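# Park a bicycle in a loose floor rack

## Task

Get the bicycle parked in the floor rack so that one of its wheels sits inside the slot near the slot's closed end and the kickstand is fully retracted. When finished the bike must be motionless and touch nothing but the rack (no walls, furniture or loose items). The rack is free to slide on the floor. The robot must not tip over or be left leaning, or the attempt fails.

## Robot and tools

ROBOT. A TidyBot++: a four-caster mobile base (0.54 m long, 0.50 m wide, 0.38 m tall) with one seven-joint arm and a two-finger gripper. The shoulder sits 0.12 m ahead of the base centre, 0.68 m up. Segments: upper arm 0.42 m, forearm 0.31 m, hand 0.31 m to the hand point. Cameras: base_camera (fixed, looking forward and down) and wrist_camera (looks along the hand). At the start the arm is folded, hand pointing down, protruding up to 0.08 m ahead of the base.

FRAMES. Base frame: origin on the floor below the base centre, x ahead, y to the left, z up, metres. Odometry frame: where the base frame was when the scene began. hand_pose is the midpoint between the finger pads, in the base frame; its z axis runs out along the fingers and the fingers close along its y axis.

move. One action per call, built from any of "base", "joints", "target", plus optional "speeds"; "cameras" and "blocking" are not part of the action. Motions in one action begin together.
- base: an object with any of translate_m (forward +, -2 to 2 m), strafe_m (left +, -2 to 2 m), rotate_rad (counter-clockwise from above +, -6.3 to 6.3 rad). All are offsets relative to the base's pose at the moment the command begins, measured from the last reported state.
- joints: absolute angles by name: joint_1_rad (any angle; + is clockwise seen from above, opposite to heading), joint_2_rad (-2.249 to 2.249, shoulder, 0 = upper arm vertical, + leans forward), joint_3_rad (any), joint_4_rad (-2.579 to 2.579, elbow, 0 = straight, negative bends forward when joint_3_rad is 3.14), joint_5_rad (any), joint_6_rad (-2.099 to 2.099, wrist), joint_7_rad (any; at 1.57 with hand down, fingers open left/right), gripper_pos (0 open to 1 closed; gap about 85 x (1 - gripper_pos) mm). Unlimited joints go the short way; turn far in steps under half a revolution.
- target: one list of seven numbers [x, y, z, qw, qx, qy, qz], an absolute hand pose in the base frame, metres plus a unit quaternion, same as hand_pose prints. Only gripper_pos may accompany it in joints.
- speeds: caps for this action only: translate_m and strafe_m 0.05 to 0.5 m/s, rotate_rad 0.1 to 1.57 rad/s. With translate_m and strafe_m together, give the speed under only one.
- cameras: list of base_camera, wrist_camera or all; [] for none. blocking: true (default) waits until everything rests; false returns in about 0.5 s while motion continues.
A move with no action just reports state and pictures.

wait(seconds 0 to 10, cameras) lets time pass without new commands. stop(cameras) brakes all running motions; braked parts report "stopped" and keep pressing on contacts. zoom_image(camera, region [x0, y0, x1, y1] in image pixels, top-left origin, at most 504 x 504) enlarges part of the latest image. read_manual gives licence texts only. finished_scene(scene) ends the current scene irreversibly; give the current scene's number, and the result usually reports success and the next task.

RESULT LINES. base_odometry (x, y, heading in rad, counted from wheel turns so slip looks like travel), base_tilt (degrees forward/right), joint_positions, hand_pose, hand_target (where the joints' targets would put the hand), motor_effort in percent with peak in brackets, motor temperatures, pictures (order of images), and status words per motion: "done", "moving", "off_target" (rested short, may still push), "contact_stop" or "time_out" (stopped unasked; later calls in that reply are skipped), "not_followed" (built-in check withheld targets; messages "joint command not followed" or "pose unreachable"), "torque_fault", "limit_stop_at_motor_heat". on_its_own lists things the robot did unprompted. "ARM HIT" means a hard self or base collision. A refused call or unplanned stop cancels the rest of that reply's move, wait and finished_scene calls.

TIPS. Hand targets usually land within about 3 cm; to correct, add (wanted - measured) position to the last target. To hold still after a target, resend hand_target, not hand_pose. For joint corrections, send last command + (wanted - read). Low, forward-pointing targets close to the base often miss or drive the arm into the base; nothing prevents arm-base contact. Held loads make the arm sag; never command a joint to its current reading while loaded. Out-of-reach poses wander up to 10 s and end "time_out". Closed fingertips extend about 20 mm past the hand point; hand height pointing down tops out near 0.94 m close in.

AVOID. Catching the raised arm while driving or turning can tip the robot; sideways swings with the arm stretched out, or leaning over nearby furniture, can too. Back away to right a slight lean. A blocked base keeps pushing until time-out. Hitting things hard can trigger a torque fault (arm frozen 10 s; limits 104.5 N m for joints 1-4, 51.3 N m for 5-7). Avoid dropping or releasing moving parts, slamming, shoving hard, twisting or pulling hard on the gripper, squeezing a part still resting on something, and keeping the arm stretched or straining (motors overheat at 75 °C). Loose objects may get brief unexpected pushes. The bike must be left resting on its own with the kickstand up.

Each tool is called after "Call:" as name([rows], argument=value, ...), one row to a line, values as JSON.

## Session

Call:
move()

Scene clock: 0.00 s.
Motor temperatures (°C): [38 35 34 39 38 51 44]
base_odometry: x=+0.000 y=+0.000 heading=+0.000
base_tilt: forward=+0.0 right=+0.6
base_status: not commanded
joint_positions: joint_1_rad=+0.018 joint_2_rad=-0.322 joint_3_rad=+3.139 joint_4_rad=-2.542 joint_5_rad=+0.018 joint_6_rad=-0.861 joint_7_rad=+1.593 gripper_pos=+0.000
joint_status: not commanded
motor_effort: joint_1_rad=+0 joint_2_rad=-1 joint_3_rad=+1 joint_4_rad=+14 joint_5_rad=-2 joint_6_rad=+1 joint_7_rad=+1
hand_pose: x=+0.2550 y=-0.0050 z=+0.5801 quat_wxyz=(+0.008, +0.999, +0.009, +0.030) (m; base frame)
hand_target: x=+0.2549 y=-0.0050 z=+0.5801 quat_wxyz=(+0.008, +0.999, +0.009, +0.030) (m; base frame)
hand_status: not commanded
pictures: base_camera, wrist_camera

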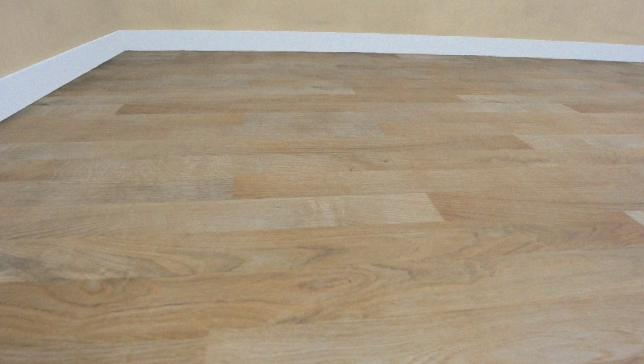

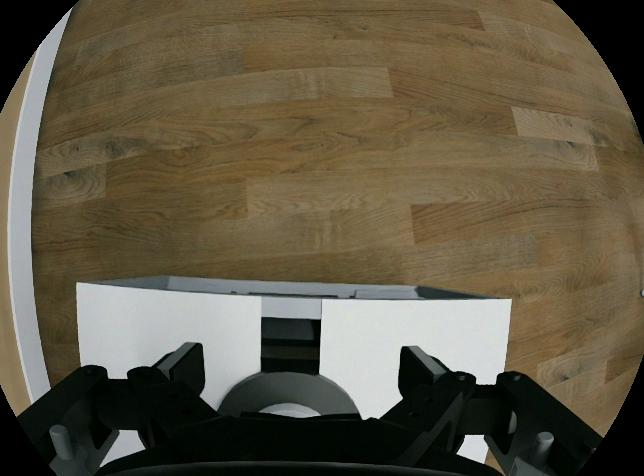

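Call:
move(joints={"joint_6_rad": 0.3}, base={"rotate_rad": -1.2})

Call:
move(base={"rotate_rad": -1.57})

Call:
move(base={"rotate_rad": -1.57})

Scene clock: 2.27 s.
Motor temperatures (°C): [38 35 34 39 38 51 44]
move: done
base_odometry: x=+0.000 y=+0.000 heading=-1.200
base_tilt: forward=+0.0 right=+0.6
base_status: done
joint_positions: joint_1_rad=+0.018 joint_2_rad=-0.322 joint_3_rad=+3.139 joint_4_rad=-2.540 joint_5_rad=+0.018 joint_6_rad=+0.264 joint_7_rad=+1.593 gripper_pos=+0.000
joint_status: all done
motor_effort: joint_1_rad=+0(1) joint_2_rad=-6(6) joint_3_rad=+0(1) joint_4_rad=+19(19) joint_5_rad=-1(2) joint_6_rad=+8(8) joint_7_rad=+1(1)
hand_pose: x=+0.5255 y=-0.0032 z=+0.7751 quat_wxyz=(+0.014, +0.829, +0.012, +0.559) (m; base frame)
hand_target: x=+0.5287 y=-0.0031 z=+0.7841 quat_wxyz=(+0.014, +0.819, +0.012, +0.573) (m; base frame)
hand_status: not commanded
pictures: base_camera, wrist_camera
camera_calibration:
wrist_camera: T_world_to_cam=[[-0.00653479, -0.998391, 0.0563356, -0.0499003], [-0.411728, -0.0486536, -0.910007, 0.976114], [0.911283, -0.0291417, -0.410748, -0.0188436], [0, 0, 0, 1]] pos_world=[0.418739, -0.00287766, 0.883342]

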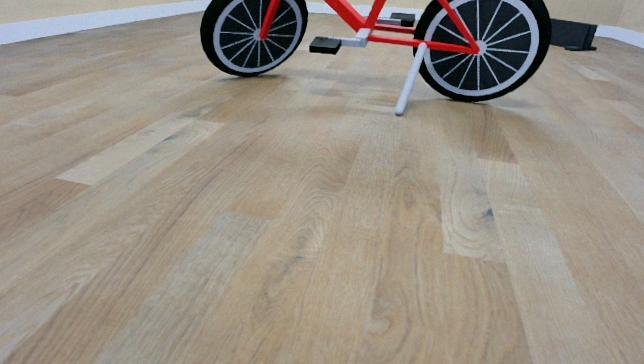

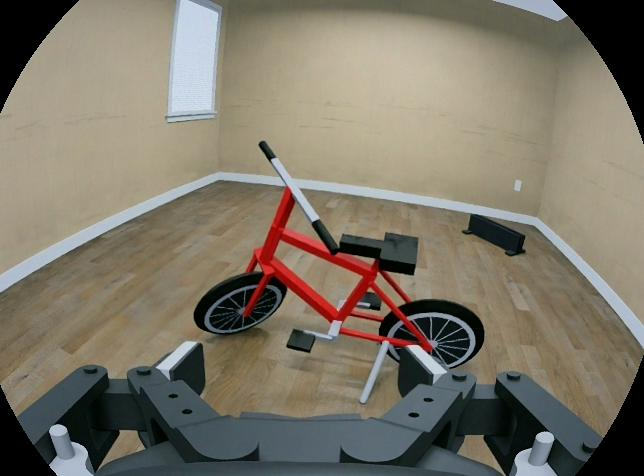

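Scene clock: 4.57 s.
Motor temperatures (°C): [38 35 34 39 38 51 44]
move: done
base_odometry: x=+0.000 y=+0.000 heading=-2.769
base_tilt: forward=+0.0 right=+0.6
base_status: done
joint_positions: joint_1_rad=+0.018 joint_2_rad=-0.322 joint_3_rad=+3.139 joint_4_rad=-2.540 joint_5_rad=+0.018 joint_6_rad=+0.265 joint_7_rad=+1.593 gripper_pos=+0.000
joint_status: not commanded
motor_effort: joint_1_rad=+0(1) joint_2_rad=-5(7) joint_3_rad=+0(2) joint_4_rad=+18(19) joint_5_rad=-2(3) joint_6_rad=+8(8) joint_7_rad=+0(1)
hand_pose: x=+0.5256 y=-0.0032 z=+0.7754 quat_wxyz=(+0.014, +0.828, +0.012, +0.560) (m; base frame)
hand_target: x=+0.5287 y=-0.0031 z=+0.7841 quat_wxyz=(+0.014, +0.819, +0.012, +0.573) (m; base frame)
hand_status: not commanded
pictures: base_camera, wrist_camera
camera_calibration:
wrist_camera: T_world_to_cam=[[-0.0066355, -0.998391, 0.0563144, -0.049868], [-0.410732, -0.0486248, -0.910458, 0.97628], [0.911732, -0.0291715, -0.409749, -0.0198407], [0, 0, 0, 1]] pos_world=[0.418749, -0.00289512, 0.883541]

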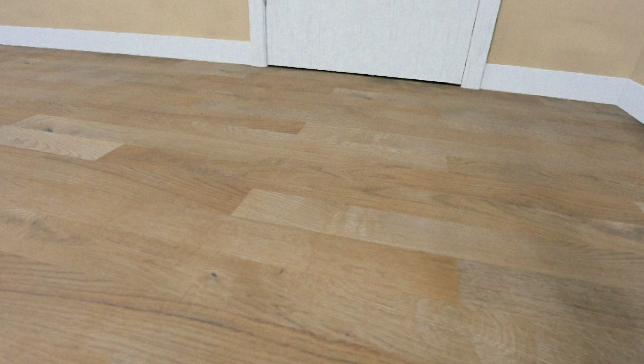

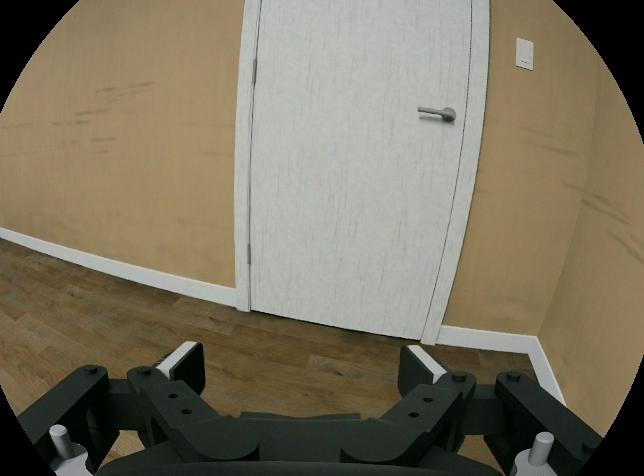

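Scene clock: 6.87 s.
Motor temperatures (°C): [38 35 34 39 38 51 44]
move: done
base_odometry: x=+0.000 y=+0.000 heading=+1.944
base_tilt: forward=+0.0 right=+0.6
base_status: done
joint_positions: joint_1_rad=+0.018 joint_2_rad=-0.322 joint_3_rad=+3.139 joint_4_rad=-2.540 joint_5_rad=+0.018 joint_6_rad=+0.266 joint_7_rad=+1.593 gripper_pos=+0.000
joint_status: not commanded
motor_effort: joint_1_rad=+0(1) joint_2_rad=-6(7) joint_3_rad=+1(2) joint_4_rad=+19(19) joint_5_rad=-1(2) joint_6_rad=+8(8) joint_7_rad=+1(1)
hand_pose: x=+0.5256 y=-0.0033 z=+0.7755 quat_wxyz=(+0.014, +0.828, +0.012, +0.560) (m; base frame)
hand_target: x=+0.5287 y=-0.0031 z=+0.7841 quat_wxyz=(+0.014, +0.819, +0.012, +0.573) (m; base frame)
hand_status: not commanded
pictures: base_camera, wrist_camera
camera_calibration:
wrist_camera: T_world_to_cam=[[-0.00667751, -0.998391, 0.0563047, -0.0498548], [-0.41043, -0.0486084, -0.910596, 0.976332], [0.911868, -0.0291896, -0.409445, -0.0201375], [0, 0, 0, 1]] pos_world=[0.418745, -0.00290442, 0.883606]

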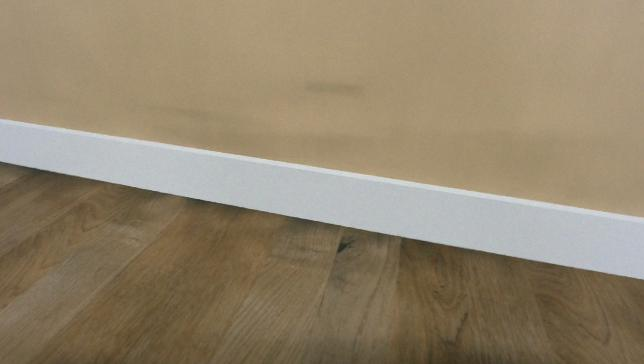

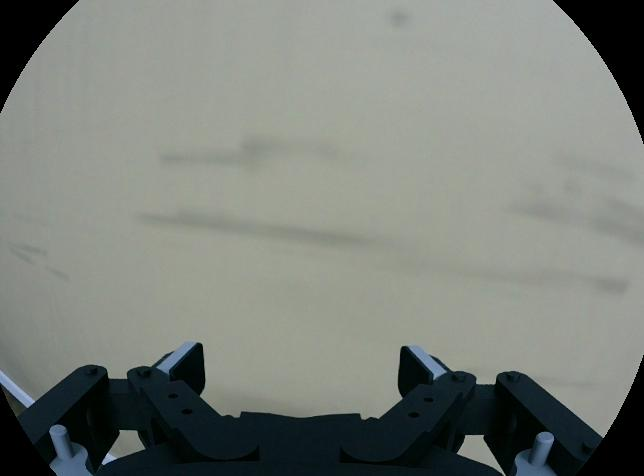

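Call:
move(base={"rotate_rad": -3.34})

Call:
zoom_image(camera="wrist_camera", region=[150, 120, 570, 430])

Scene clock: 10.37 s.
Motor temperatures (°C): [38 35 34 39 38 51 44]
move: done
base_odometry: x=+0.000 y=+0.000 heading=-1.395
base_tilt: forward=+0.0 right=+0.6
base_status: done
joint_positions: joint_1_rad=+0.018 joint_2_rad=-0.322 joint_3_rad=+3.139 joint_4_rad=-2.540 joint_5_rad=+0.018 joint_6_rad=+0.266 joint_7_rad=+1.593 gripper_pos=+0.000
joint_status: not commanded
motor_effort: joint_1_rad=+0(1) joint_2_rad=-6(7) joint_3_rad=+1(2) joint_4_rad=+19(19) joint_5_rad=-2(3) joint_6_rad=+8(8) joint_7_rad=+1(1)
hand_pose: x=+0.5257 y=-0.0032 z=+0.7756 quat_wxyz=(+0.014, +0.828, +0.012, +0.560) (m; base frame)
hand_target: x=+0.5287 y=-0.0031 z=+0.7841 quat_wxyz=(+0.014, +0.819, +0.012, +0.573) (m; base frame)
hand_status: not commanded
pictures: base_camera, wrist_camera
camera_calibration:
wrist_camera: T_world_to_cam=[[-0.00666301, -0.998391, 0.0563128, -0.04986], [-0.410122, -0.0486315, -0.910733, 0.976381], [0.912006, -0.0291634, -0.409138, -0.0204501], [0, 0, 0, 1]] pos_world=[0.418754, -0.00289329, 0.883663]

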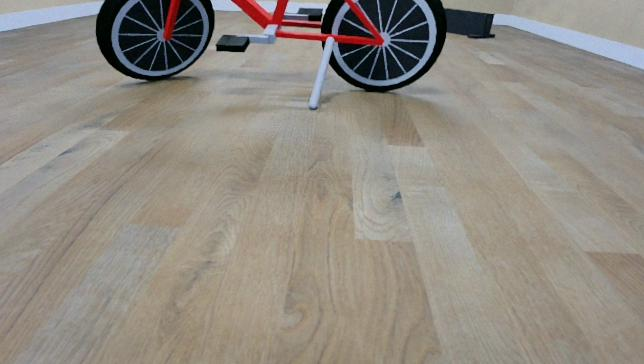

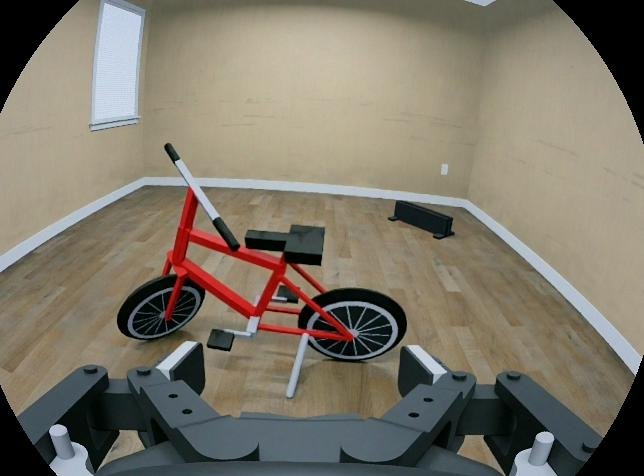

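Scaled by 1.200.

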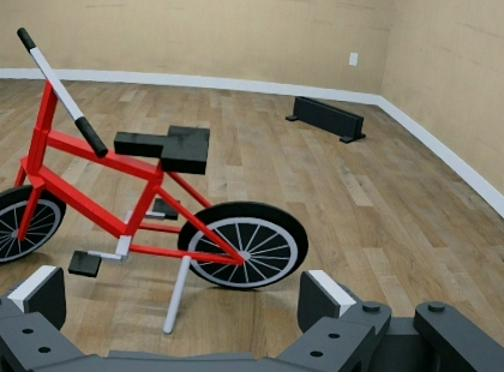

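Call:
move(base={"strafe_m": -1.0}, cameras=[])

Call:
move(base={"translate_m": 1.3}, joints={"joint_6_rad": 0.0})

Call:
zoom_image(camera="wrist_camera", region=[200, 100, 500, 340])

Call:
zoom_image(camera="base_camera", region=[220, 0, 520, 180])

Scene clock: 14.63 s.
Motor temperatures (°C): [38 35 34 39 38 51 44]
move: done
base_odometry: x=-0.985 y=-0.174 heading=-1.396
base_tilt: forward=+0.0 right=+0.6
base_status: done
joint_positions: joint_1_rad=+0.018 joint_2_rad=-0.322 joint_3_rad=+3.139 joint_4_rad=-2.540 joint_5_rad=+0.018 joint_6_rad=+0.266 joint_7_rad=+1.593 gripper_pos=+0.000
joint_status: not commanded
motor_effort: joint_1_rad=+0(1) joint_2_rad=-6(6) joint_3_rad=+0(2) joint_4_rad=+19(19) joint_5_rad=-2(3) joint_6_rad=+8(8) joint_7_rad=+1(1)
hand_pose: x=+0.5257 y=-0.0032 z=+0.7756 quat_wxyz=(+0.014, +0.828, +0.012, +0.560) (m; base frame)
hand_target: x=+0.5287 y=-0.0031 z=+0.7841 quat_wxyz=(+0.014, +0.819, +0.012, +0.573) (m; base frame)
hand_status: not commanded
pictures: none
No camera images: "cameras" was empty.

Scene clock: 18.57 s.
Motor temperatures (°C): [38 35 34 39 38 51 44]
move: done
base_odometry: x=-0.759 y=-1.455 heading=-1.397
base_tilt: forward=+0.0 right=+0.6
base_status: done
joint_positions: joint_1_rad=+0.018 joint_2_rad=-0.322 joint_3_rad=+3.139 joint_4_rad=-2.547 joint_5_rad=+0.018 joint_6_rad=+0.021 joint_7_rad=+1.593 gripper_pos=+0.000
joint_status: all done
motor_effort: joint_1_rad=+0(1) joint_2_rad=-5(7) joint_3_rad=+0(1) joint_4_rad=+18(22) joint_5_rad=-1(2) joint_6_rad=+7(9) joint_7_rad=+1(1)
hand_pose: x=+0.4864 y=-0.0041 z=+0.7057 quat_wxyz=(+0.013, +0.892, +0.011, +0.452) (m; base frame)
hand_target: x=+0.4841 y=-0.0041 z=+0.7024 quat_wxyz=(+0.013, +0.896, +0.011, +0.444) (m; base frame)
hand_status: not commanded
pictures: base_camera, wrist_camera
camera_calibration:
wrist_camera: T_world_to_cam=[[0.0037162, -0.998448, 0.0555639, -0.051531], [-0.623723, -0.0457457, -0.780306, 0.908506], [0.781637, -0.0317567, -0.622925, 0.201006], [0, 0, 0, 1]] pos_world=[0.409733, -0.00350744, 0.836987]

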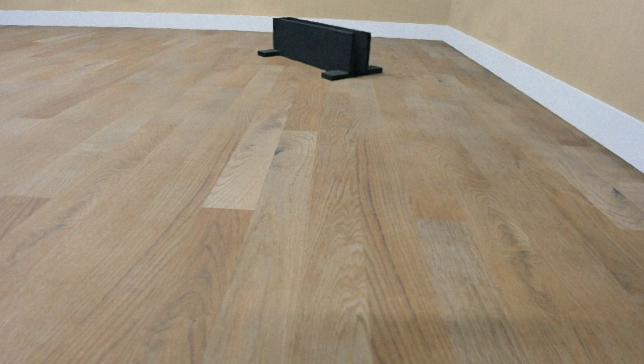

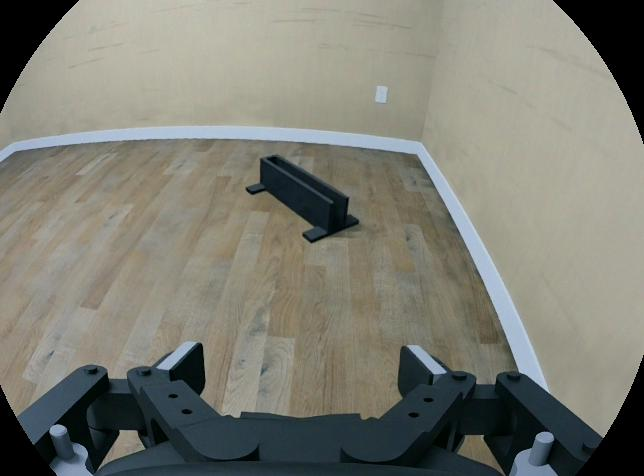

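Scaled by 1.680.

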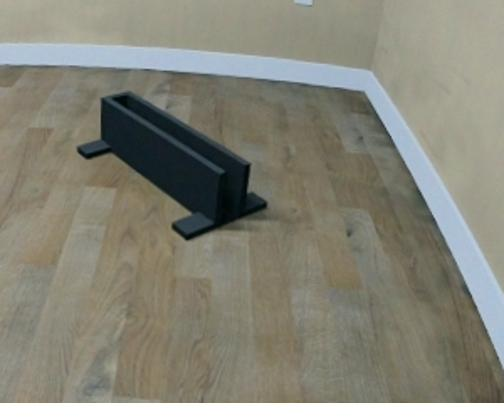

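Scaled by 1.680.

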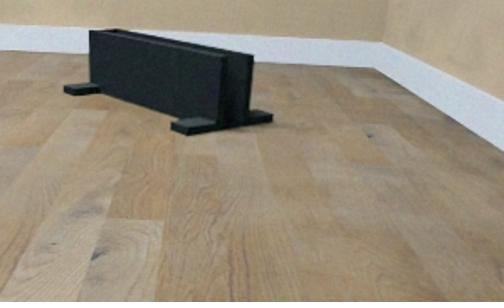

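Call:
move(base={"rotate_rad": 1.4}, joints={"joint_6_rad": 0.3})

Call:
zoom_image(camera="wrist_camera", region=[150, 100, 450, 400])

Call:
zoom_image(camera="base_camera", region=[150, 0, 450, 180])

Scene clock: 21.80 s.
Motor temperatures (°C): [38 35 34 39 38 51 44]
move: done
base_odometry: x=-0.759 y=-1.455 heading=+0.003
base_tilt: forward=-0.1 right=+0.6
base_status: done
joint_positions: joint_1_rad=+0.018 joint_2_rad=-0.322 joint_3_rad=+3.139 joint_4_rad=-2.537 joint_5_rad=+0.018 joint_6_rad=+0.284 joint_7_rad=+1.593 gripper_pos=+0.000
joint_status: all done
motor_effort: joint_1_rad=+0(1) joint_2_rad=-6(7) joint_3_rad=+0(2) joint_4_rad=+19(21) joint_5_rad=-1(3) joint_6_rad=+8(9) joint_7_rad=+0(1)
hand_pose: x=+0.5285 y=-0.0031 z=+0.7824 quat_wxyz=(+0.014, +0.822, +0.012, +0.569) (m; base frame)
hand_target: x=+0.5287 y=-0.0031 z=+0.7841 quat_wxyz=(+0.014, +0.819, +0.012, +0.573) (m; base frame)
hand_status: not commanded
pictures: base_camera, wrist_camera
camera_calibration:
wrist_camera: T_world_to_cam=[[-0.007381, -0.998384, 0.0563501, -0.04973], [-0.390732, -0.0489922, -0.9192, 0.980178], [0.920475, -0.0288024, -0.389739, -0.0398839], [0, 0, 0, 1]] pos_world=[0.419332, -0.00277722, 0.888238]

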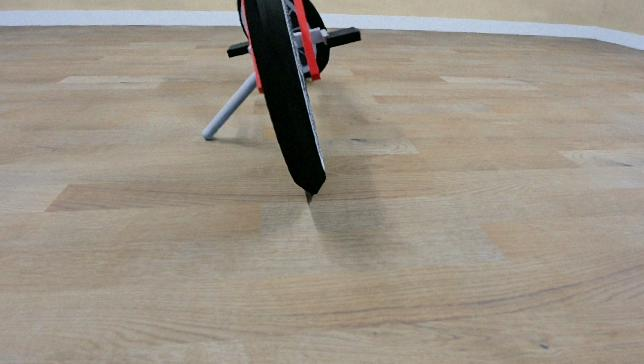

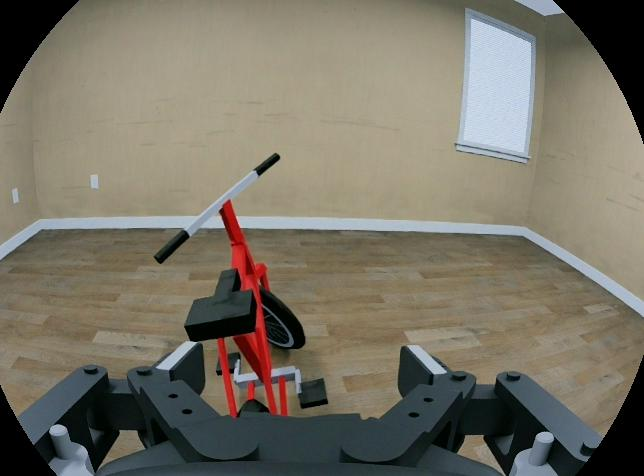

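Scaled by 1.680.

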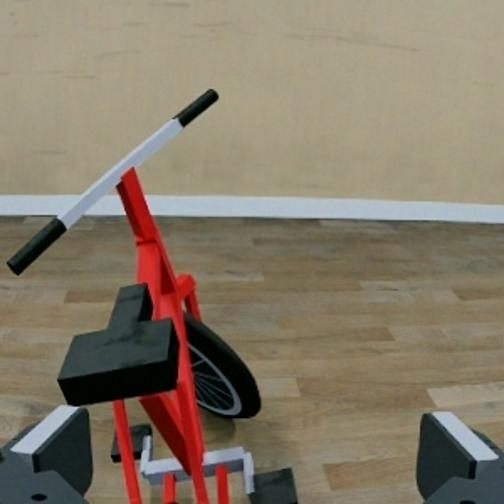

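Scaled by 1.680.

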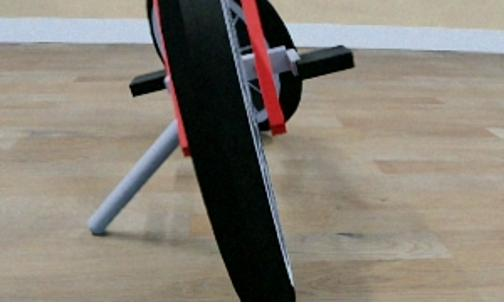

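Call:
move(base={"rotate_rad": -2.255}, joints={"joint_6_rad": -0.3}, cameras=[])

Call:
move(base={"translate_m": 0.15, "strafe_m": 1.39})

Call:
zoom_image(camera="base_camera", region=[100, 0, 500, 250])

Scene clock: 25.80 s.
Motor temperatures (°C): [38 35 34 39 38 51 44]
move: done
base_odometry: x=-0.759 y=-1.455 heading=-2.252
base_tilt: forward=-0.1 right=+0.6
base_status: done
joint_positions: joint_1_rad=+0.018 joint_2_rad=-0.322 joint_3_rad=+3.139 joint_4_rad=-2.539 joint_5_rad=+0.018 joint_6_rad=-0.258 joint_7_rad=+1.593 gripper_pos=+0.000
joint_status: all done
motor_effort: joint_1_rad=+0(1) joint_2_rad=-4(6) joint_3_rad=+0(2) joint_4_rad=+17(19) joint_5_rad=-2(3) joint_6_rad=+5(8) joint_7_rad=+1(1)
hand_pose: x=+0.4294 y=-0.0047 z=+0.6471 quat_wxyz=(+0.012, +0.945, +0.011, +0.327) (m; base frame)
hand_target: x=+0.4173 y=-0.0048 z=+0.6376 quat_wxyz=(+0.011, +0.952, +0.011, +0.305) (m; base frame)
hand_status: not commanded
pictures: none
No camera images: "cameras" was empty.

Scene clock: 29.23 s.
Motor temperatures (°C): [38 35 34 39 38 51 44]
move: done
base_odometry: x=+0.227 y=-2.446 heading=-2.252
base_tilt: forward=+0.0 right=+0.6
base_status: done
joint_positions: joint_1_rad=+0.018 joint_2_rad=-0.322 joint_3_rad=+3.139 joint_4_rad=-2.539 joint_5_rad=+0.018 joint_6_rad=-0.258 joint_7_rad=+1.593 gripper_pos=+0.000
joint_status: not commanded
motor_effort: joint_1_rad=+0(1) joint_2_rad=-4(4) joint_3_rad=+0(2) joint_4_rad=+17(17) joint_5_rad=-1(2) joint_6_rad=+5(6) joint_7_rad=+1(1)
hand_pose: x=+0.4294 y=-0.0047 z=+0.6471 quat_wxyz=(+0.012, +0.945, +0.011, +0.327) (m; base frame)
hand_target: x=+0.4173 y=-0.0048 z=+0.6376 quat_wxyz=(+0.011, +0.952, +0.011, +0.305) (m; base frame)
hand_status: not commanded
pictures: base_camera, wrist_camera
camera_calibration:
wrist_camera: T_world_to_cam=[[0.0143425, -0.998537, 0.0521378, -0.0510895], [-0.810217, -0.0421626, -0.584611, 0.780608], [0.585954, -0.0338581, -0.809637, 0.413889], [0, 0, 0, 1]] pos_world=[0.390675, -0.00408883, 0.794115]

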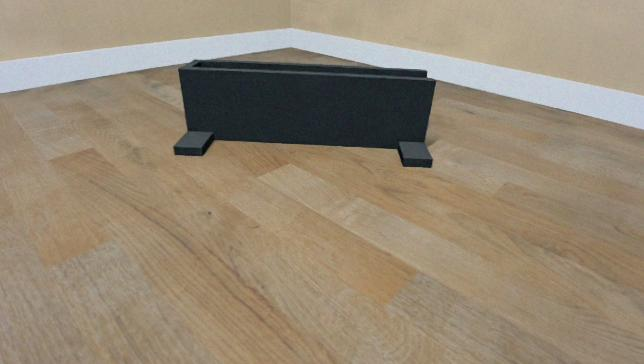

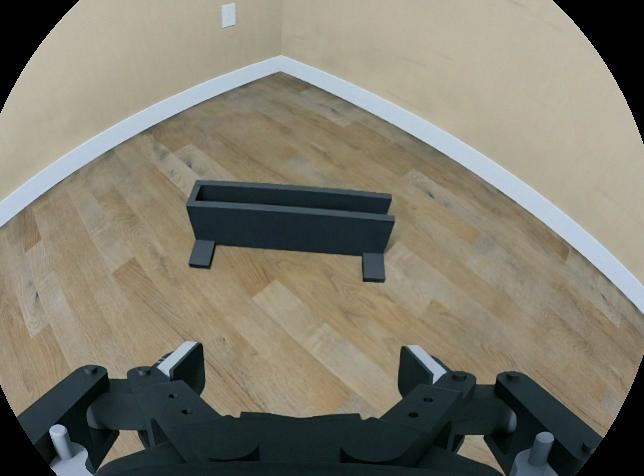

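Scaled by 1.260.

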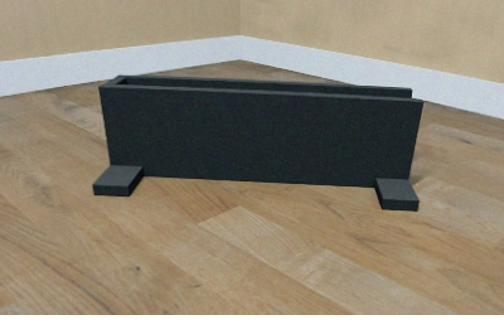

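Call:
zoom_image(camera="wrist_camera", region=[340, 170, 420, 300])

Call:
zoom_image(camera="wrist_camera", region=[170, 160, 270, 290])

Scaled by 3.877.

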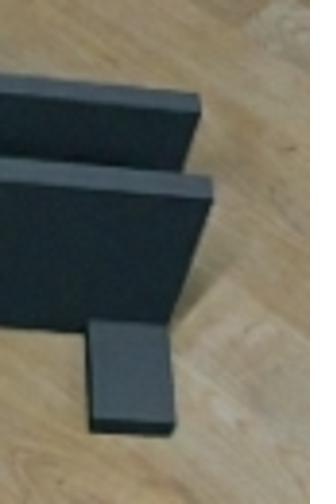

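Scaled by 3.877.

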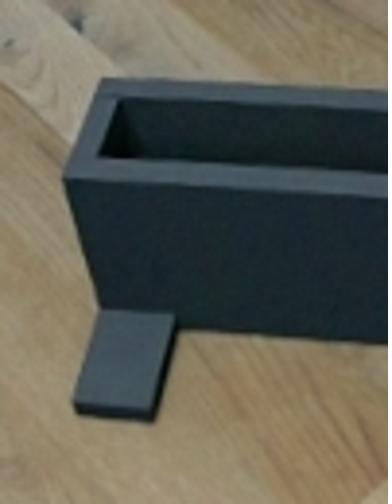

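Call:
move(base={"translate_m": 0.35, "strafe_m": 0.045, "rotate_rad": -0.031}, joints={"joint_1_rad": 0.018, "joint_2_rad": 1.031, "joint_3_rad": 3.139, "joint_4_rad": -1.714, "joint_5_rad": 0.018, "joint_6_rad": -0.396, "joint_7_rad": 0.02})

Scene clock: 33.03 s.
Motor temperatures (°C): [38 35 34 39 38 51 44]
move: done
base_odometry: x=+0.041 y=-2.747 heading=-2.283
base_tilt: forward=+0.0 right=+0.6
base_status: done
joint_positions: joint_1_rad=+0.018 joint_2_rad=+1.013 joint_3_rad=+3.139 joint_4_rad=-1.726 joint_5_rad=+0.018 joint_6_rad=-0.351 joint_7_rad=+0.066 gripper_pos=+0.000
joint_status: all done
motor_effort: joint_1_rad=+0(1) joint_2_rad=-39(41) joint_3_rad=-1(2) joint_4_rad=+7(19) joint_5_rad=-1(3) joint_6_rad=+1(7) joint_7_rad=+0(2)
hand_pose: x=+0.6149 y=-0.0077 z=+0.3044 quat_wxyz=(-0.016, +0.730, -0.683, +0.020) (m; base frame)
hand_target: x=+0.6015 y=-0.0080 z=+0.2968 quat_wxyz=(+0.001, +0.714, -0.700, +0.002) (m; base frame)
hand_status: not commanded
pictures: base_camera, wrist_camera
camera_calibration:
wrist_camera: T_world_to_cam=[[-0.996086, -0.0819892, -0.0330286, 0.615453], [-0.0830581, 0.996018, 0.0324066, 0.103478], [0.0302401, 0.035023, -0.998929, 0.427509], [0, 0, 0, 1]] pos_world=[0.60871, -0.0675782, 0.444025]

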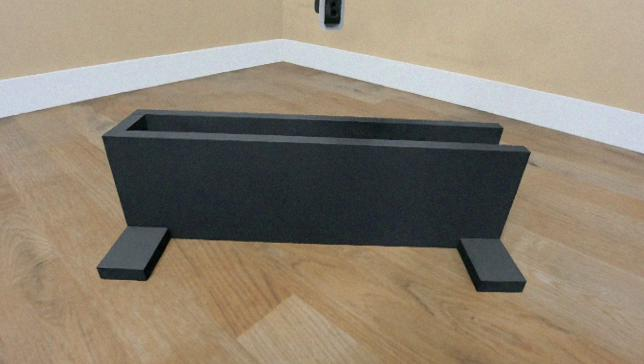

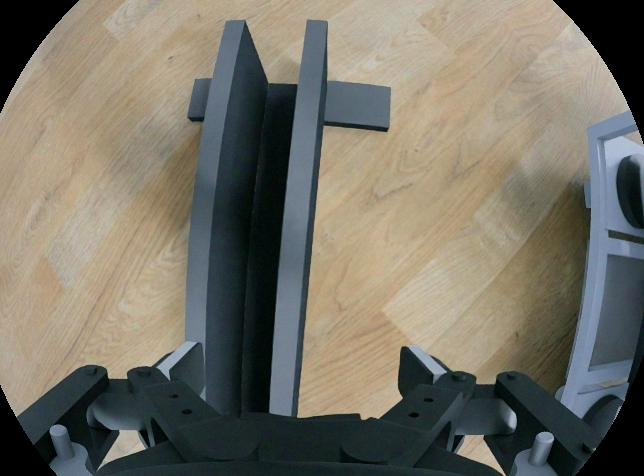

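Call:
move(joints={"joint_1_rad": 0.018, "joint_2_rad": 1.239, "joint_3_rad": 3.139, "joint_4_rad": -1.512, "joint_5_rad": 0.018, "joint_6_rad": -0.42, "joint_7_rad": -0.07, "gripper_pos": 0.35})

Scene clock: 34.97 s.
Motor temperatures (°C): [38 35 34 39 38 51 44]
move: done
base_odometry: x=+0.041 y=-2.747 heading=-2.283
base_tilt: forward=+0.0 right=+0.6
base_status: not commanded
joint_positions: joint_1_rad=+0.018 joint_2_rad=+1.228 joint_3_rad=+3.139 joint_4_rad=-1.524 joint_5_rad=+0.018 joint_6_rad=-0.377 joint_7_rad=-0.025 gripper_pos=+0.350
joint_status: all done
motor_effort: joint_1_rad=+0(1) joint_2_rad=-42(45) joint_3_rad=-2(2) joint_4_rad=+6(9) joint_5_rad=-1(2) joint_6_rad=+0(2) joint_7_rad=+1(1)
hand_pose: x=+0.6392 y=-0.0082 z=+0.2215 quat_wxyz=(-0.004, +0.698, -0.716, +0.006) (m; base frame)
hand_target: x=+0.6273 y=-0.0085 z=+0.2171 quat_wxyz=(+0.012, +0.682, -0.732, -0.008) (m; base frame)
hand_status: not commanded
pictures: base_camera, wrist_camera
camera_calibration:
wrist_camera: T_world_to_cam=[[-0.999945, 0.00986123, 0.0035129, 0.632001], [0.00998503, 0.999259, 0.0371659, 0.0481708], [-0.0031438, 0.037199, -0.999303, 0.365401], [0, 0, 0, 1]] pos_world=[0.632634, -0.0679599, 0.361136]

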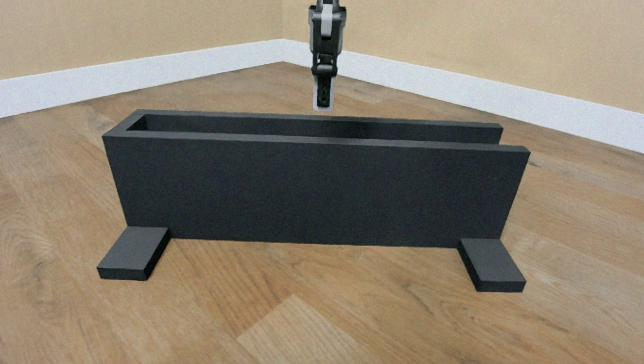

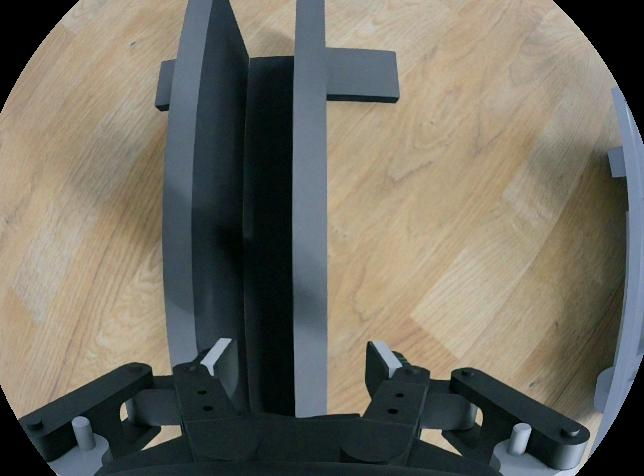

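Call:
move(joints={"joint_1_rad": 0.018, "joint_2_rad": 1.431, "joint_3_rad": 3.139, "joint_4_rad": -1.393, "joint_5_rad": 0.018, "joint_6_rad": -0.37, "joint_7_rad": -0.07, "gripper_pos": 0.35})

Scene clock: 36.40 s.
Motor temperatures (°C): [38 35 34 39 38 51 44]
move: done
base_odometry: x=+0.041 y=-2.747 heading=-2.283
base_tilt: forward=+0.0 right=+0.6
base_status: not commanded
joint_positions: joint_1_rad=+0.018 joint_2_rad=+1.416 joint_3_rad=+3.139 joint_4_rad=-1.403 joint_5_rad=+0.018 joint_6_rad=-0.375 joint_7_rad=-0.026 gripper_pos=+0.350
joint_status: all done
motor_effort: joint_1_rad=+0(1) joint_2_rad=-42(46) joint_3_rad=-1(2) joint_4_rad=+5(7) joint_5_rad=-2(3) joint_6_rad=+0(4) joint_7_rad=+1(2)
hand_pose: x=+0.6183 y=-0.0078 z=+0.1379 quat_wxyz=(+0.020, +0.698, -0.716, -0.017) (m; base frame)
hand_target: x=+0.6175 y=-0.0081 z=+0.1310 quat_wxyz=(+0.020, +0.681, -0.731, -0.017) (m; base frame)
hand_status: not commanded
pictures: base_camera, wrist_camera
camera_calibration:
wrist_camera: T_world_to_cam=[[-0.997523, 0.0108087, 0.0695042, 0.600833], [0.01345, 0.999201, 0.037647, 0.0488851], [-0.0690418, 0.0384886, -0.996871, 0.322236], [0, 0, 0, 1]] pos_world=[0.620935, -0.0677427, 0.277627]

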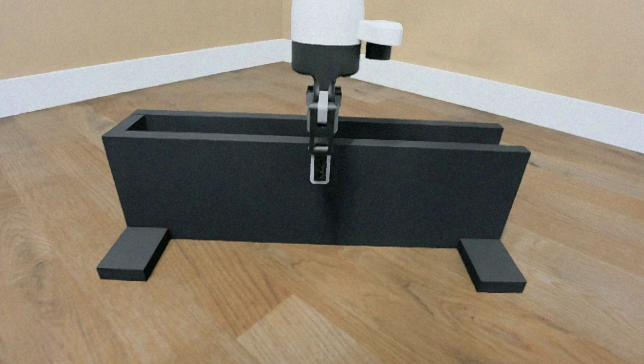

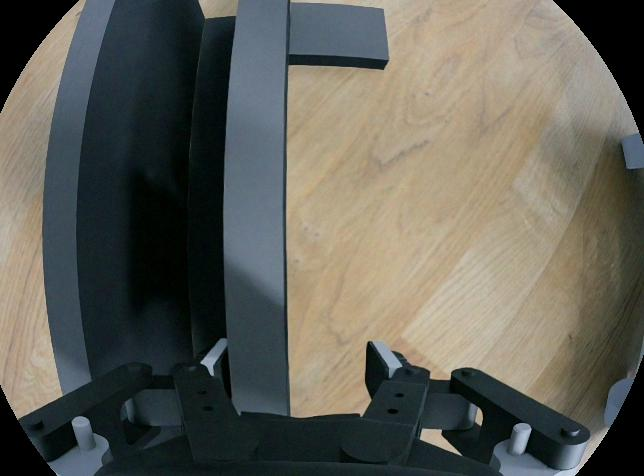

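Call:
move(joints={"joint_2_rad": 1.433, "joint_6_rad": -0.30})

Scene clock: 37.10 s.
Motor temperatures (°C): [38 36 34 39 38 51 44]
move: done
base_odometry: x=+0.041 y=-2.747 heading=-2.283
base_tilt: forward=+0.0 right=+0.6
base_status: not commanded
joint_positions: joint_1_rad=+0.018 joint_2_rad=+1.416 joint_3_rad=+3.139 joint_4_rad=-1.398 joint_5_rad=+0.018 joint_6_rad=-0.314 joint_7_rad=-0.026 gripper_pos=+0.350
joint_status: all done
motor_effort: joint_1_rad=+0(0) joint_2_rad=-43(43) joint_3_rad=-1(2) joint_4_rad=+5(7) joint_5_rad=-1(2) joint_6_rad=+0(1) joint_7_rad=+1(1)
hand_pose: x=+0.6401 y=-0.0078 z=+0.1378 quat_wxyz=(-0.004, +0.698, -0.716, +0.006) (m; base frame)
hand_target: x=+0.6381 y=-0.0080 z=+0.1295 quat_wxyz=(-0.005, +0.682, -0.732, +0.006) (m; base frame)
hand_status: not commanded
pictures: base_camera, wrist_camera
camera_calibration:
wrist_camera: T_world_to_cam=[[-0.999935, 0.0107623, 0.00387314, 0.63313], [0.010903, 0.999204, 0.0383678, 0.0501766], [-0.00345713, 0.0384075, -0.999256, 0.281973], [0, 0, 0, 1]] pos_world=[0.633516, -0.0677805, 0.277386]

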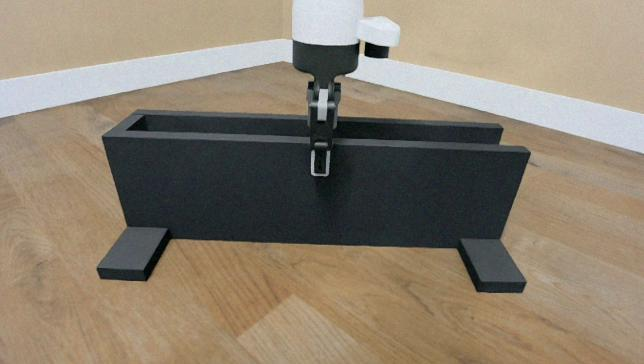

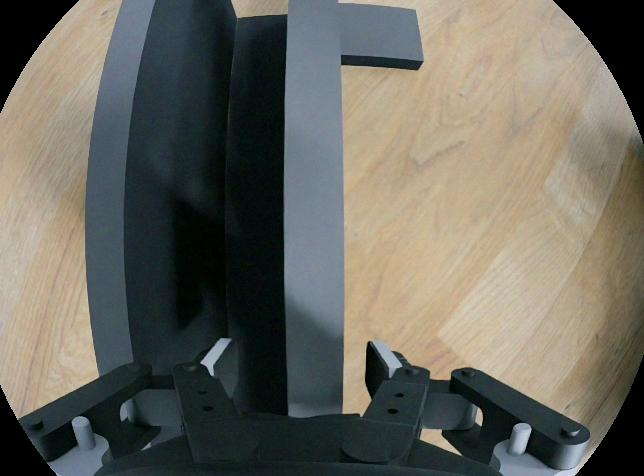

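Call:
move(joints={"joint_2_rad": 1.455, "joint_6_rad": -0.285}, cameras=[])

Call:
move(joints={"gripper_pos": 1})

Scene clock: 37.93 s.
Motor temperatures (°C): [38 36 34 39 38 51 44]
move: done
base_odometry: x=+0.041 y=-2.747 heading=-2.283
base_tilt: forward=+0.0 right=+0.6
base_status: not commanded
joint_positions: joint_1_rad=+0.018 joint_2_rad=+1.435 joint_3_rad=+3.139 joint_4_rad=-1.398 joint_5_rad=+0.018 joint_6_rad=-0.311 joint_7_rad=-0.026 gripper_pos=+0.350
joint_status: all done
motor_effort: joint_1_rad=+0(1) joint_2_rad=-43(44) joint_3_rad=-1(2) joint_4_rad=+5(6) joint_5_rad=-1(2) joint_6_rad=+0(1) joint_7_rad=+1(1)
hand_pose: x=+0.6306 y=-0.0076 z=+0.1280 quat_wxyz=(+0.002, +0.698, -0.716, +0.000) (m; base frame)
hand_target: x=+0.6305 y=-0.0078 z=+0.1183 quat_wxyz=(-0.002, +0.682, -0.732, +0.004) (m; base frame)
hand_status: not commanded
pictures: none
No camera images: "cameras" was empty.

Scene clock: 38.83 s.
Motor temperatures (°C): [38 36 34 39 38 51 44]
move: off_target
base_odometry: x=+0.041 y=-2.747 heading=-2.283
base_tilt: forward=+0.0 right=+0.6
base_status: not commanded
joint_positions: joint_1_rad=+0.018 joint_2_rad=+1.434 joint_3_rad=+3.139 joint_4_rad=-1.395 joint_5_rad=+0.018 joint_6_rad=-0.308 joint_7_rad=-0.026 gripper_pos=+0.804
joint_status: gripper_pos off_target (ended at +0.804, target +1.000)
motor_effort: joint_1_rad=+1(1) joint_2_rad=-40(43) joint_3_rad=-1(1) joint_4_rad=+5(9) joint_5_rad=-3(3) joint_6_rad=+2(6) joint_7_rad=-1(1)
hand_pose: x=+0.6334 y=-0.0077 z=+0.1286 quat_wxyz=(+0.000, +0.698, -0.716, +0.002) (m; base frame)
hand_target: x=+0.6305 y=-0.0078 z=+0.1183 quat_wxyz=(-0.002, +0.682, -0.732, +0.004) (m; base frame)
hand_status: not commanded
pictures: base_camera, wrist_camera
camera_calibration:
wrist_camera: T_world_to_cam=[[-0.999845, 0.0108685, 0.013876, 0.625173], [0.0113966, 0.999191, 0.0385619, 0.0500988], [-0.0134456, 0.0387141, -0.99916, 0.279064], [0, 0, 0, 1]] pos_world=[0.628257, -0.0676567, 0.268223]

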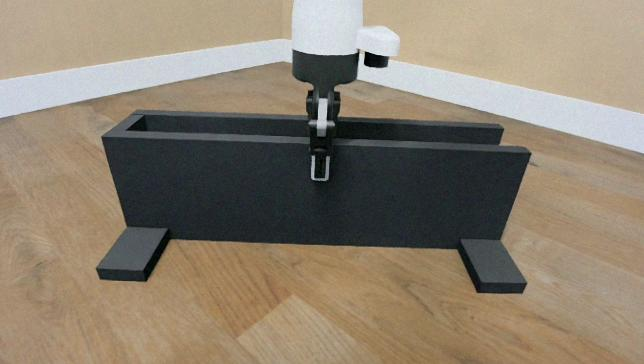

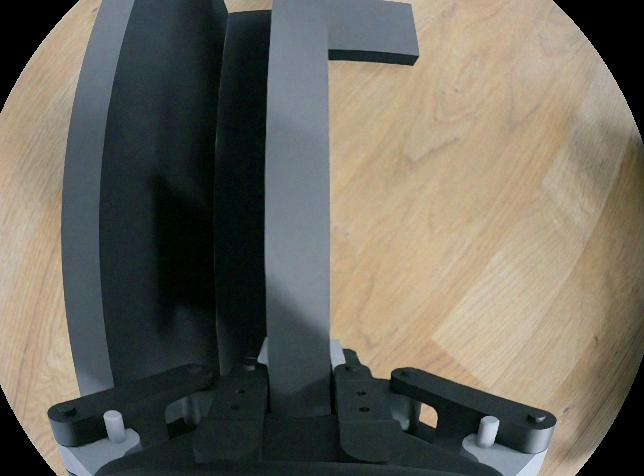

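Call:
move(joints={"joint_2_rad": 1.36, "joint_6_rad": -0.37})

Scene clock: 39.80 s.
Motor temperatures (°C): [38 36 34 39 38 51 44]
move: off_target
base_odometry: x=+0.041 y=-2.747 heading=-2.283
base_tilt: forward=+0.0 right=+0.6
base_status: not commanded
joint_positions: joint_1_rad=+0.018 joint_2_rad=+1.431 joint_3_rad=+3.139 joint_4_rad=-1.395 joint_5_rad=+0.018 joint_6_rad=-0.327 joint_7_rad=-0.031 gripper_pos=+0.804
joint_status: joint_2_rad off_target (ended at +1.431, target +1.360); the others done
motor_effort: joint_1_rad=+0(1) joint_2_rad=-51(52) joint_3_rad=-2(2) joint_4_rad=+7(7) joint_5_rad=-1(3) joint_6_rad=-1(2) joint_7_rad=+1(1)
hand_pose: x=+0.6299 y=-0.0077 z=+0.1306 quat_wxyz=(+0.005, +0.696, -0.718, -0.003) (m; base frame)
hand_target: x=+0.6553 y=-0.0087 z=+0.1677 quat_wxyz=(-0.005, +0.682, -0.732, +0.008) (m; base frame)
hand_status: not commanded
pictures: base_camera, wrist_camera
camera_calibration:
wrist_camera: T_world_to_cam=[[-0.999481, 0.0154855, 0.0282419, 0.619521], [0.0165617, 0.99913, 0.0382782, 0.0468837], [-0.0276246, 0.0387261, -0.998868, 0.289876], [0, 0, 0, 1]] pos_world=[0.626431, -0.0676622, 0.270256]

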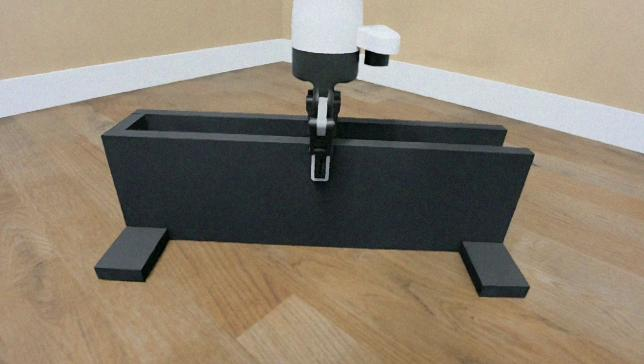

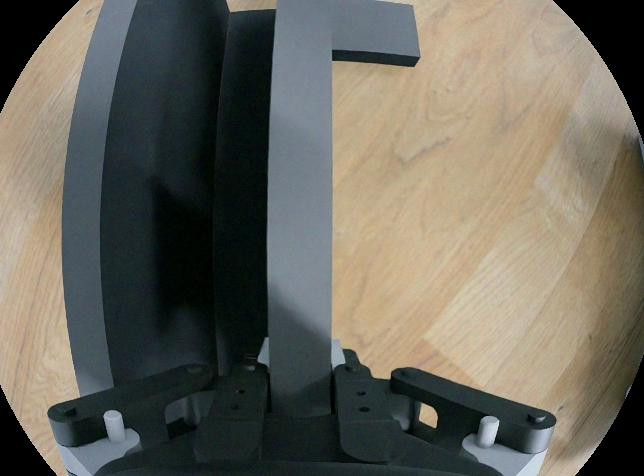

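Call:
move(joints={"joint_2_rad": 1.25, "joint_6_rad": -0.40})

Scene clock: 42.10 s.
Motor temperatures (°C): [38 36 34 39 38 51 44]
move: off_target
base_odometry: x=+0.041 y=-2.747 heading=-2.283
base_tilt: forward=+0.0 right=+0.6
base_status: not commanded
joint_positions: joint_1_rad=+0.018 joint_2_rad=+1.318 joint_3_rad=+3.139 joint_4_rad=-1.408 joint_5_rad=+0.018 joint_6_rad=-0.376 joint_7_rad=-0.031 gripper_pos=+0.804
joint_status: joint_2_rad off_target (ended at +1.318, target +1.250); the others done
motor_effort: joint_1_rad=+0(1) joint_2_rad=-56(59) joint_3_rad=-2(2) joint_4_rad=+11(12) joint_5_rad=-2(2) joint_6_rad=+2(3) joint_7_rad=+0(1)
hand_pose: x=+0.6651 y=-0.0086 z=+0.1881 quat_wxyz=(-0.012, +0.696, -0.718, +0.015) (m; base frame)
hand_target: x=+0.6992 y=-0.0097 z=+0.2286 quat_wxyz=(-0.034, +0.681, -0.731, +0.036) (m; base frame)
hand_status: not commanded
pictures: base_camera, wrist_camera
camera_calibration:
wrist_camera: T_world_to_cam=[[-0.999653, 0.0156371, -0.0211788, 0.66253], [0.0148394, 0.999193, 0.0373134, 0.0463143], [0.0217452, 0.0369861, -0.999079, 0.315565], [0, 0, 0, 1]] pos_world=[0.654751, -0.0683085, 0.327577]

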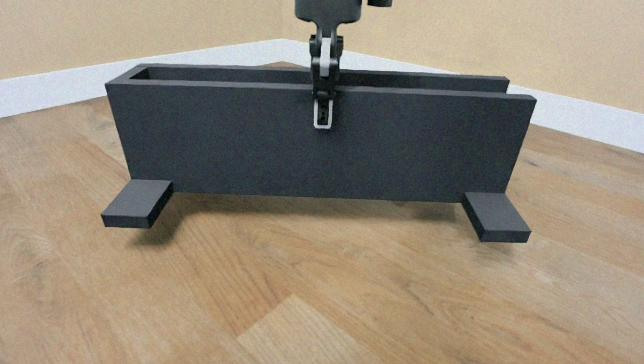

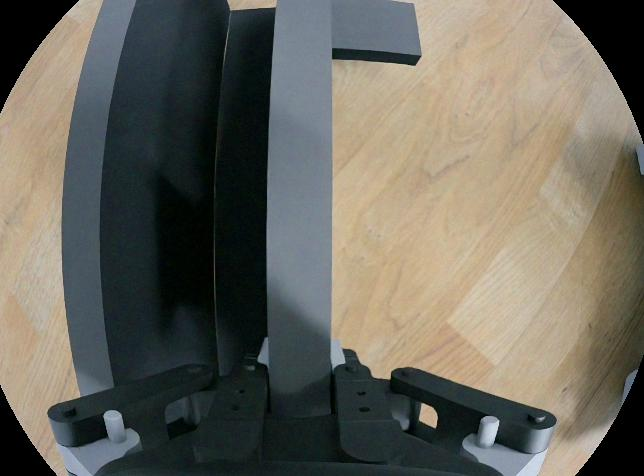

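Call:
move(base={"rotate_rad": -2.253}, speeds={"rotate_rad": 0.7})

Scene clock: 46.73 s.
Motor temperatures (°C): [38 37 34 39 38 51 44]
move: done
base_odometry: x=+0.041 y=-2.747 heading=+1.748
base_tilt: forward=+0.0 right=+0.6
base_status: done
joint_positions: joint_1_rad=+0.020 joint_2_rad=+1.318 joint_3_rad=+3.145 joint_4_rad=-1.408 joint_5_rad=+0.018 joint_6_rad=-0.376 joint_7_rad=-0.031 gripper_pos=+0.804
joint_status: not commanded
motor_effort: joint_1_rad=+0(8) joint_2_rad=-56(57) joint_3_rad=-2(7) joint_4_rad=+11(11) joint_5_rad=-2(3) joint_6_rad=+2(3) joint_7_rad=+1(1)
hand_pose: x=+0.6650 y=-0.0140 z=+0.1881 quat_wxyz=(-0.010, +0.694, -0.719, +0.017) (m; base frame)
hand_target: x=+0.6992 y=-0.0097 z=+0.2286 quat_wxyz=(-0.034, +0.681, -0.731, +0.036) (m; base frame)
hand_status: not commanded
pictures: base_camera, wrist_camera
camera_calibration:
wrist_camera: T_world_to_cam=[[-0.999578, 0.0198609, -0.0212023, 0.662557], [0.0192003, 0.999337, 0.0309213, 0.0500604], [0.0218024, 0.0305011, -0.999297, 0.315615], [0, 0, 0, 1]] pos_world=[0.654435, -0.0728128, 0.327893]

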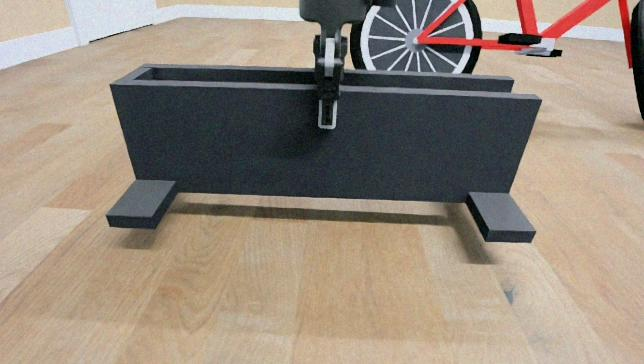

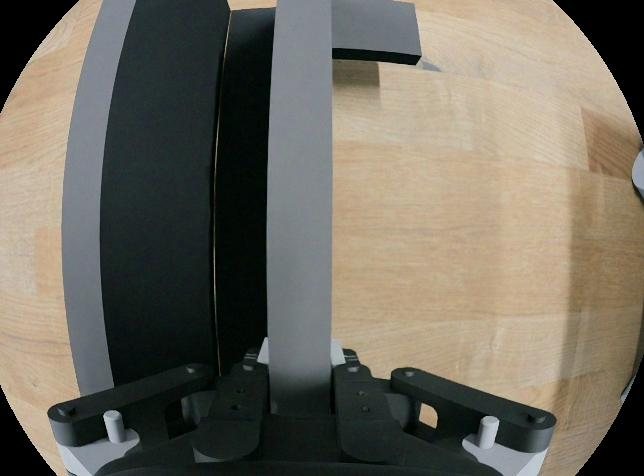

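Call:
move(base={"translate_m": 0.3, "strafe_m": 0.31, "rotate_rad": -0.15}, speeds={"rotate_rad": 0.5, "translate_m": 0.3})

Scene clock: 49.37 s.
Motor temperatures (°C): [38 37 34 39 38 51 44]
move: done
base_odometry: x=-0.317 y=-2.506 heading=+1.598
base_tilt: forward=+0.0 right=+0.6
base_status: done
joint_positions: joint_1_rad=+0.014 joint_2_rad=+1.318 joint_3_rad=+3.144 joint_4_rad=-1.411 joint_5_rad=+0.018 joint_6_rad=-0.378 joint_7_rad=-0.033 gripper_pos=+0.804
joint_status: not commanded
motor_effort: joint_1_rad=+0(10) joint_2_rad=-56(58) joint_3_rad=-2(8) joint_4_rad=+11(13) joint_5_rad=-2(3) joint_6_rad=+2(3) joint_7_rad=+1(2)
hand_pose: x=+0.6630 y=-0.0095 z=+0.1877 quat_wxyz=(-0.009, +0.696, -0.718, +0.015) (m; base frame)
hand_target: x=+0.6992 y=-0.0097 z=+0.2286 quat_wxyz=(-0.034, +0.681, -0.731, +0.036) (m; base frame)
hand_status: not commanded
pictures: base_camera, wrist_camera
camera_calibration:
wrist_camera: T_world_to_cam=[[-0.999736, 0.0156771, -0.0167826, 0.659649], [0.0151219, 0.99935, 0.0327155, 0.0479891], [0.0172846, 0.0324531, -0.999324, 0.318177], [0, 0, 0, 1]] pos_world=[0.65325, -0.0686251, 0.327462]

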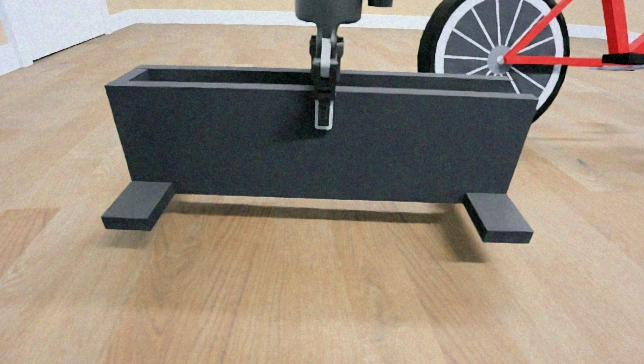

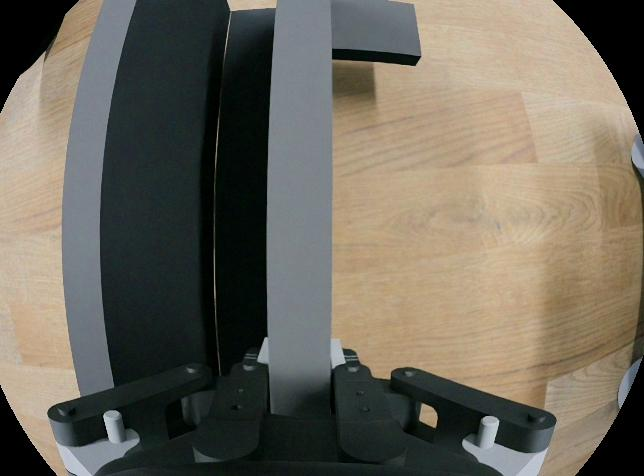

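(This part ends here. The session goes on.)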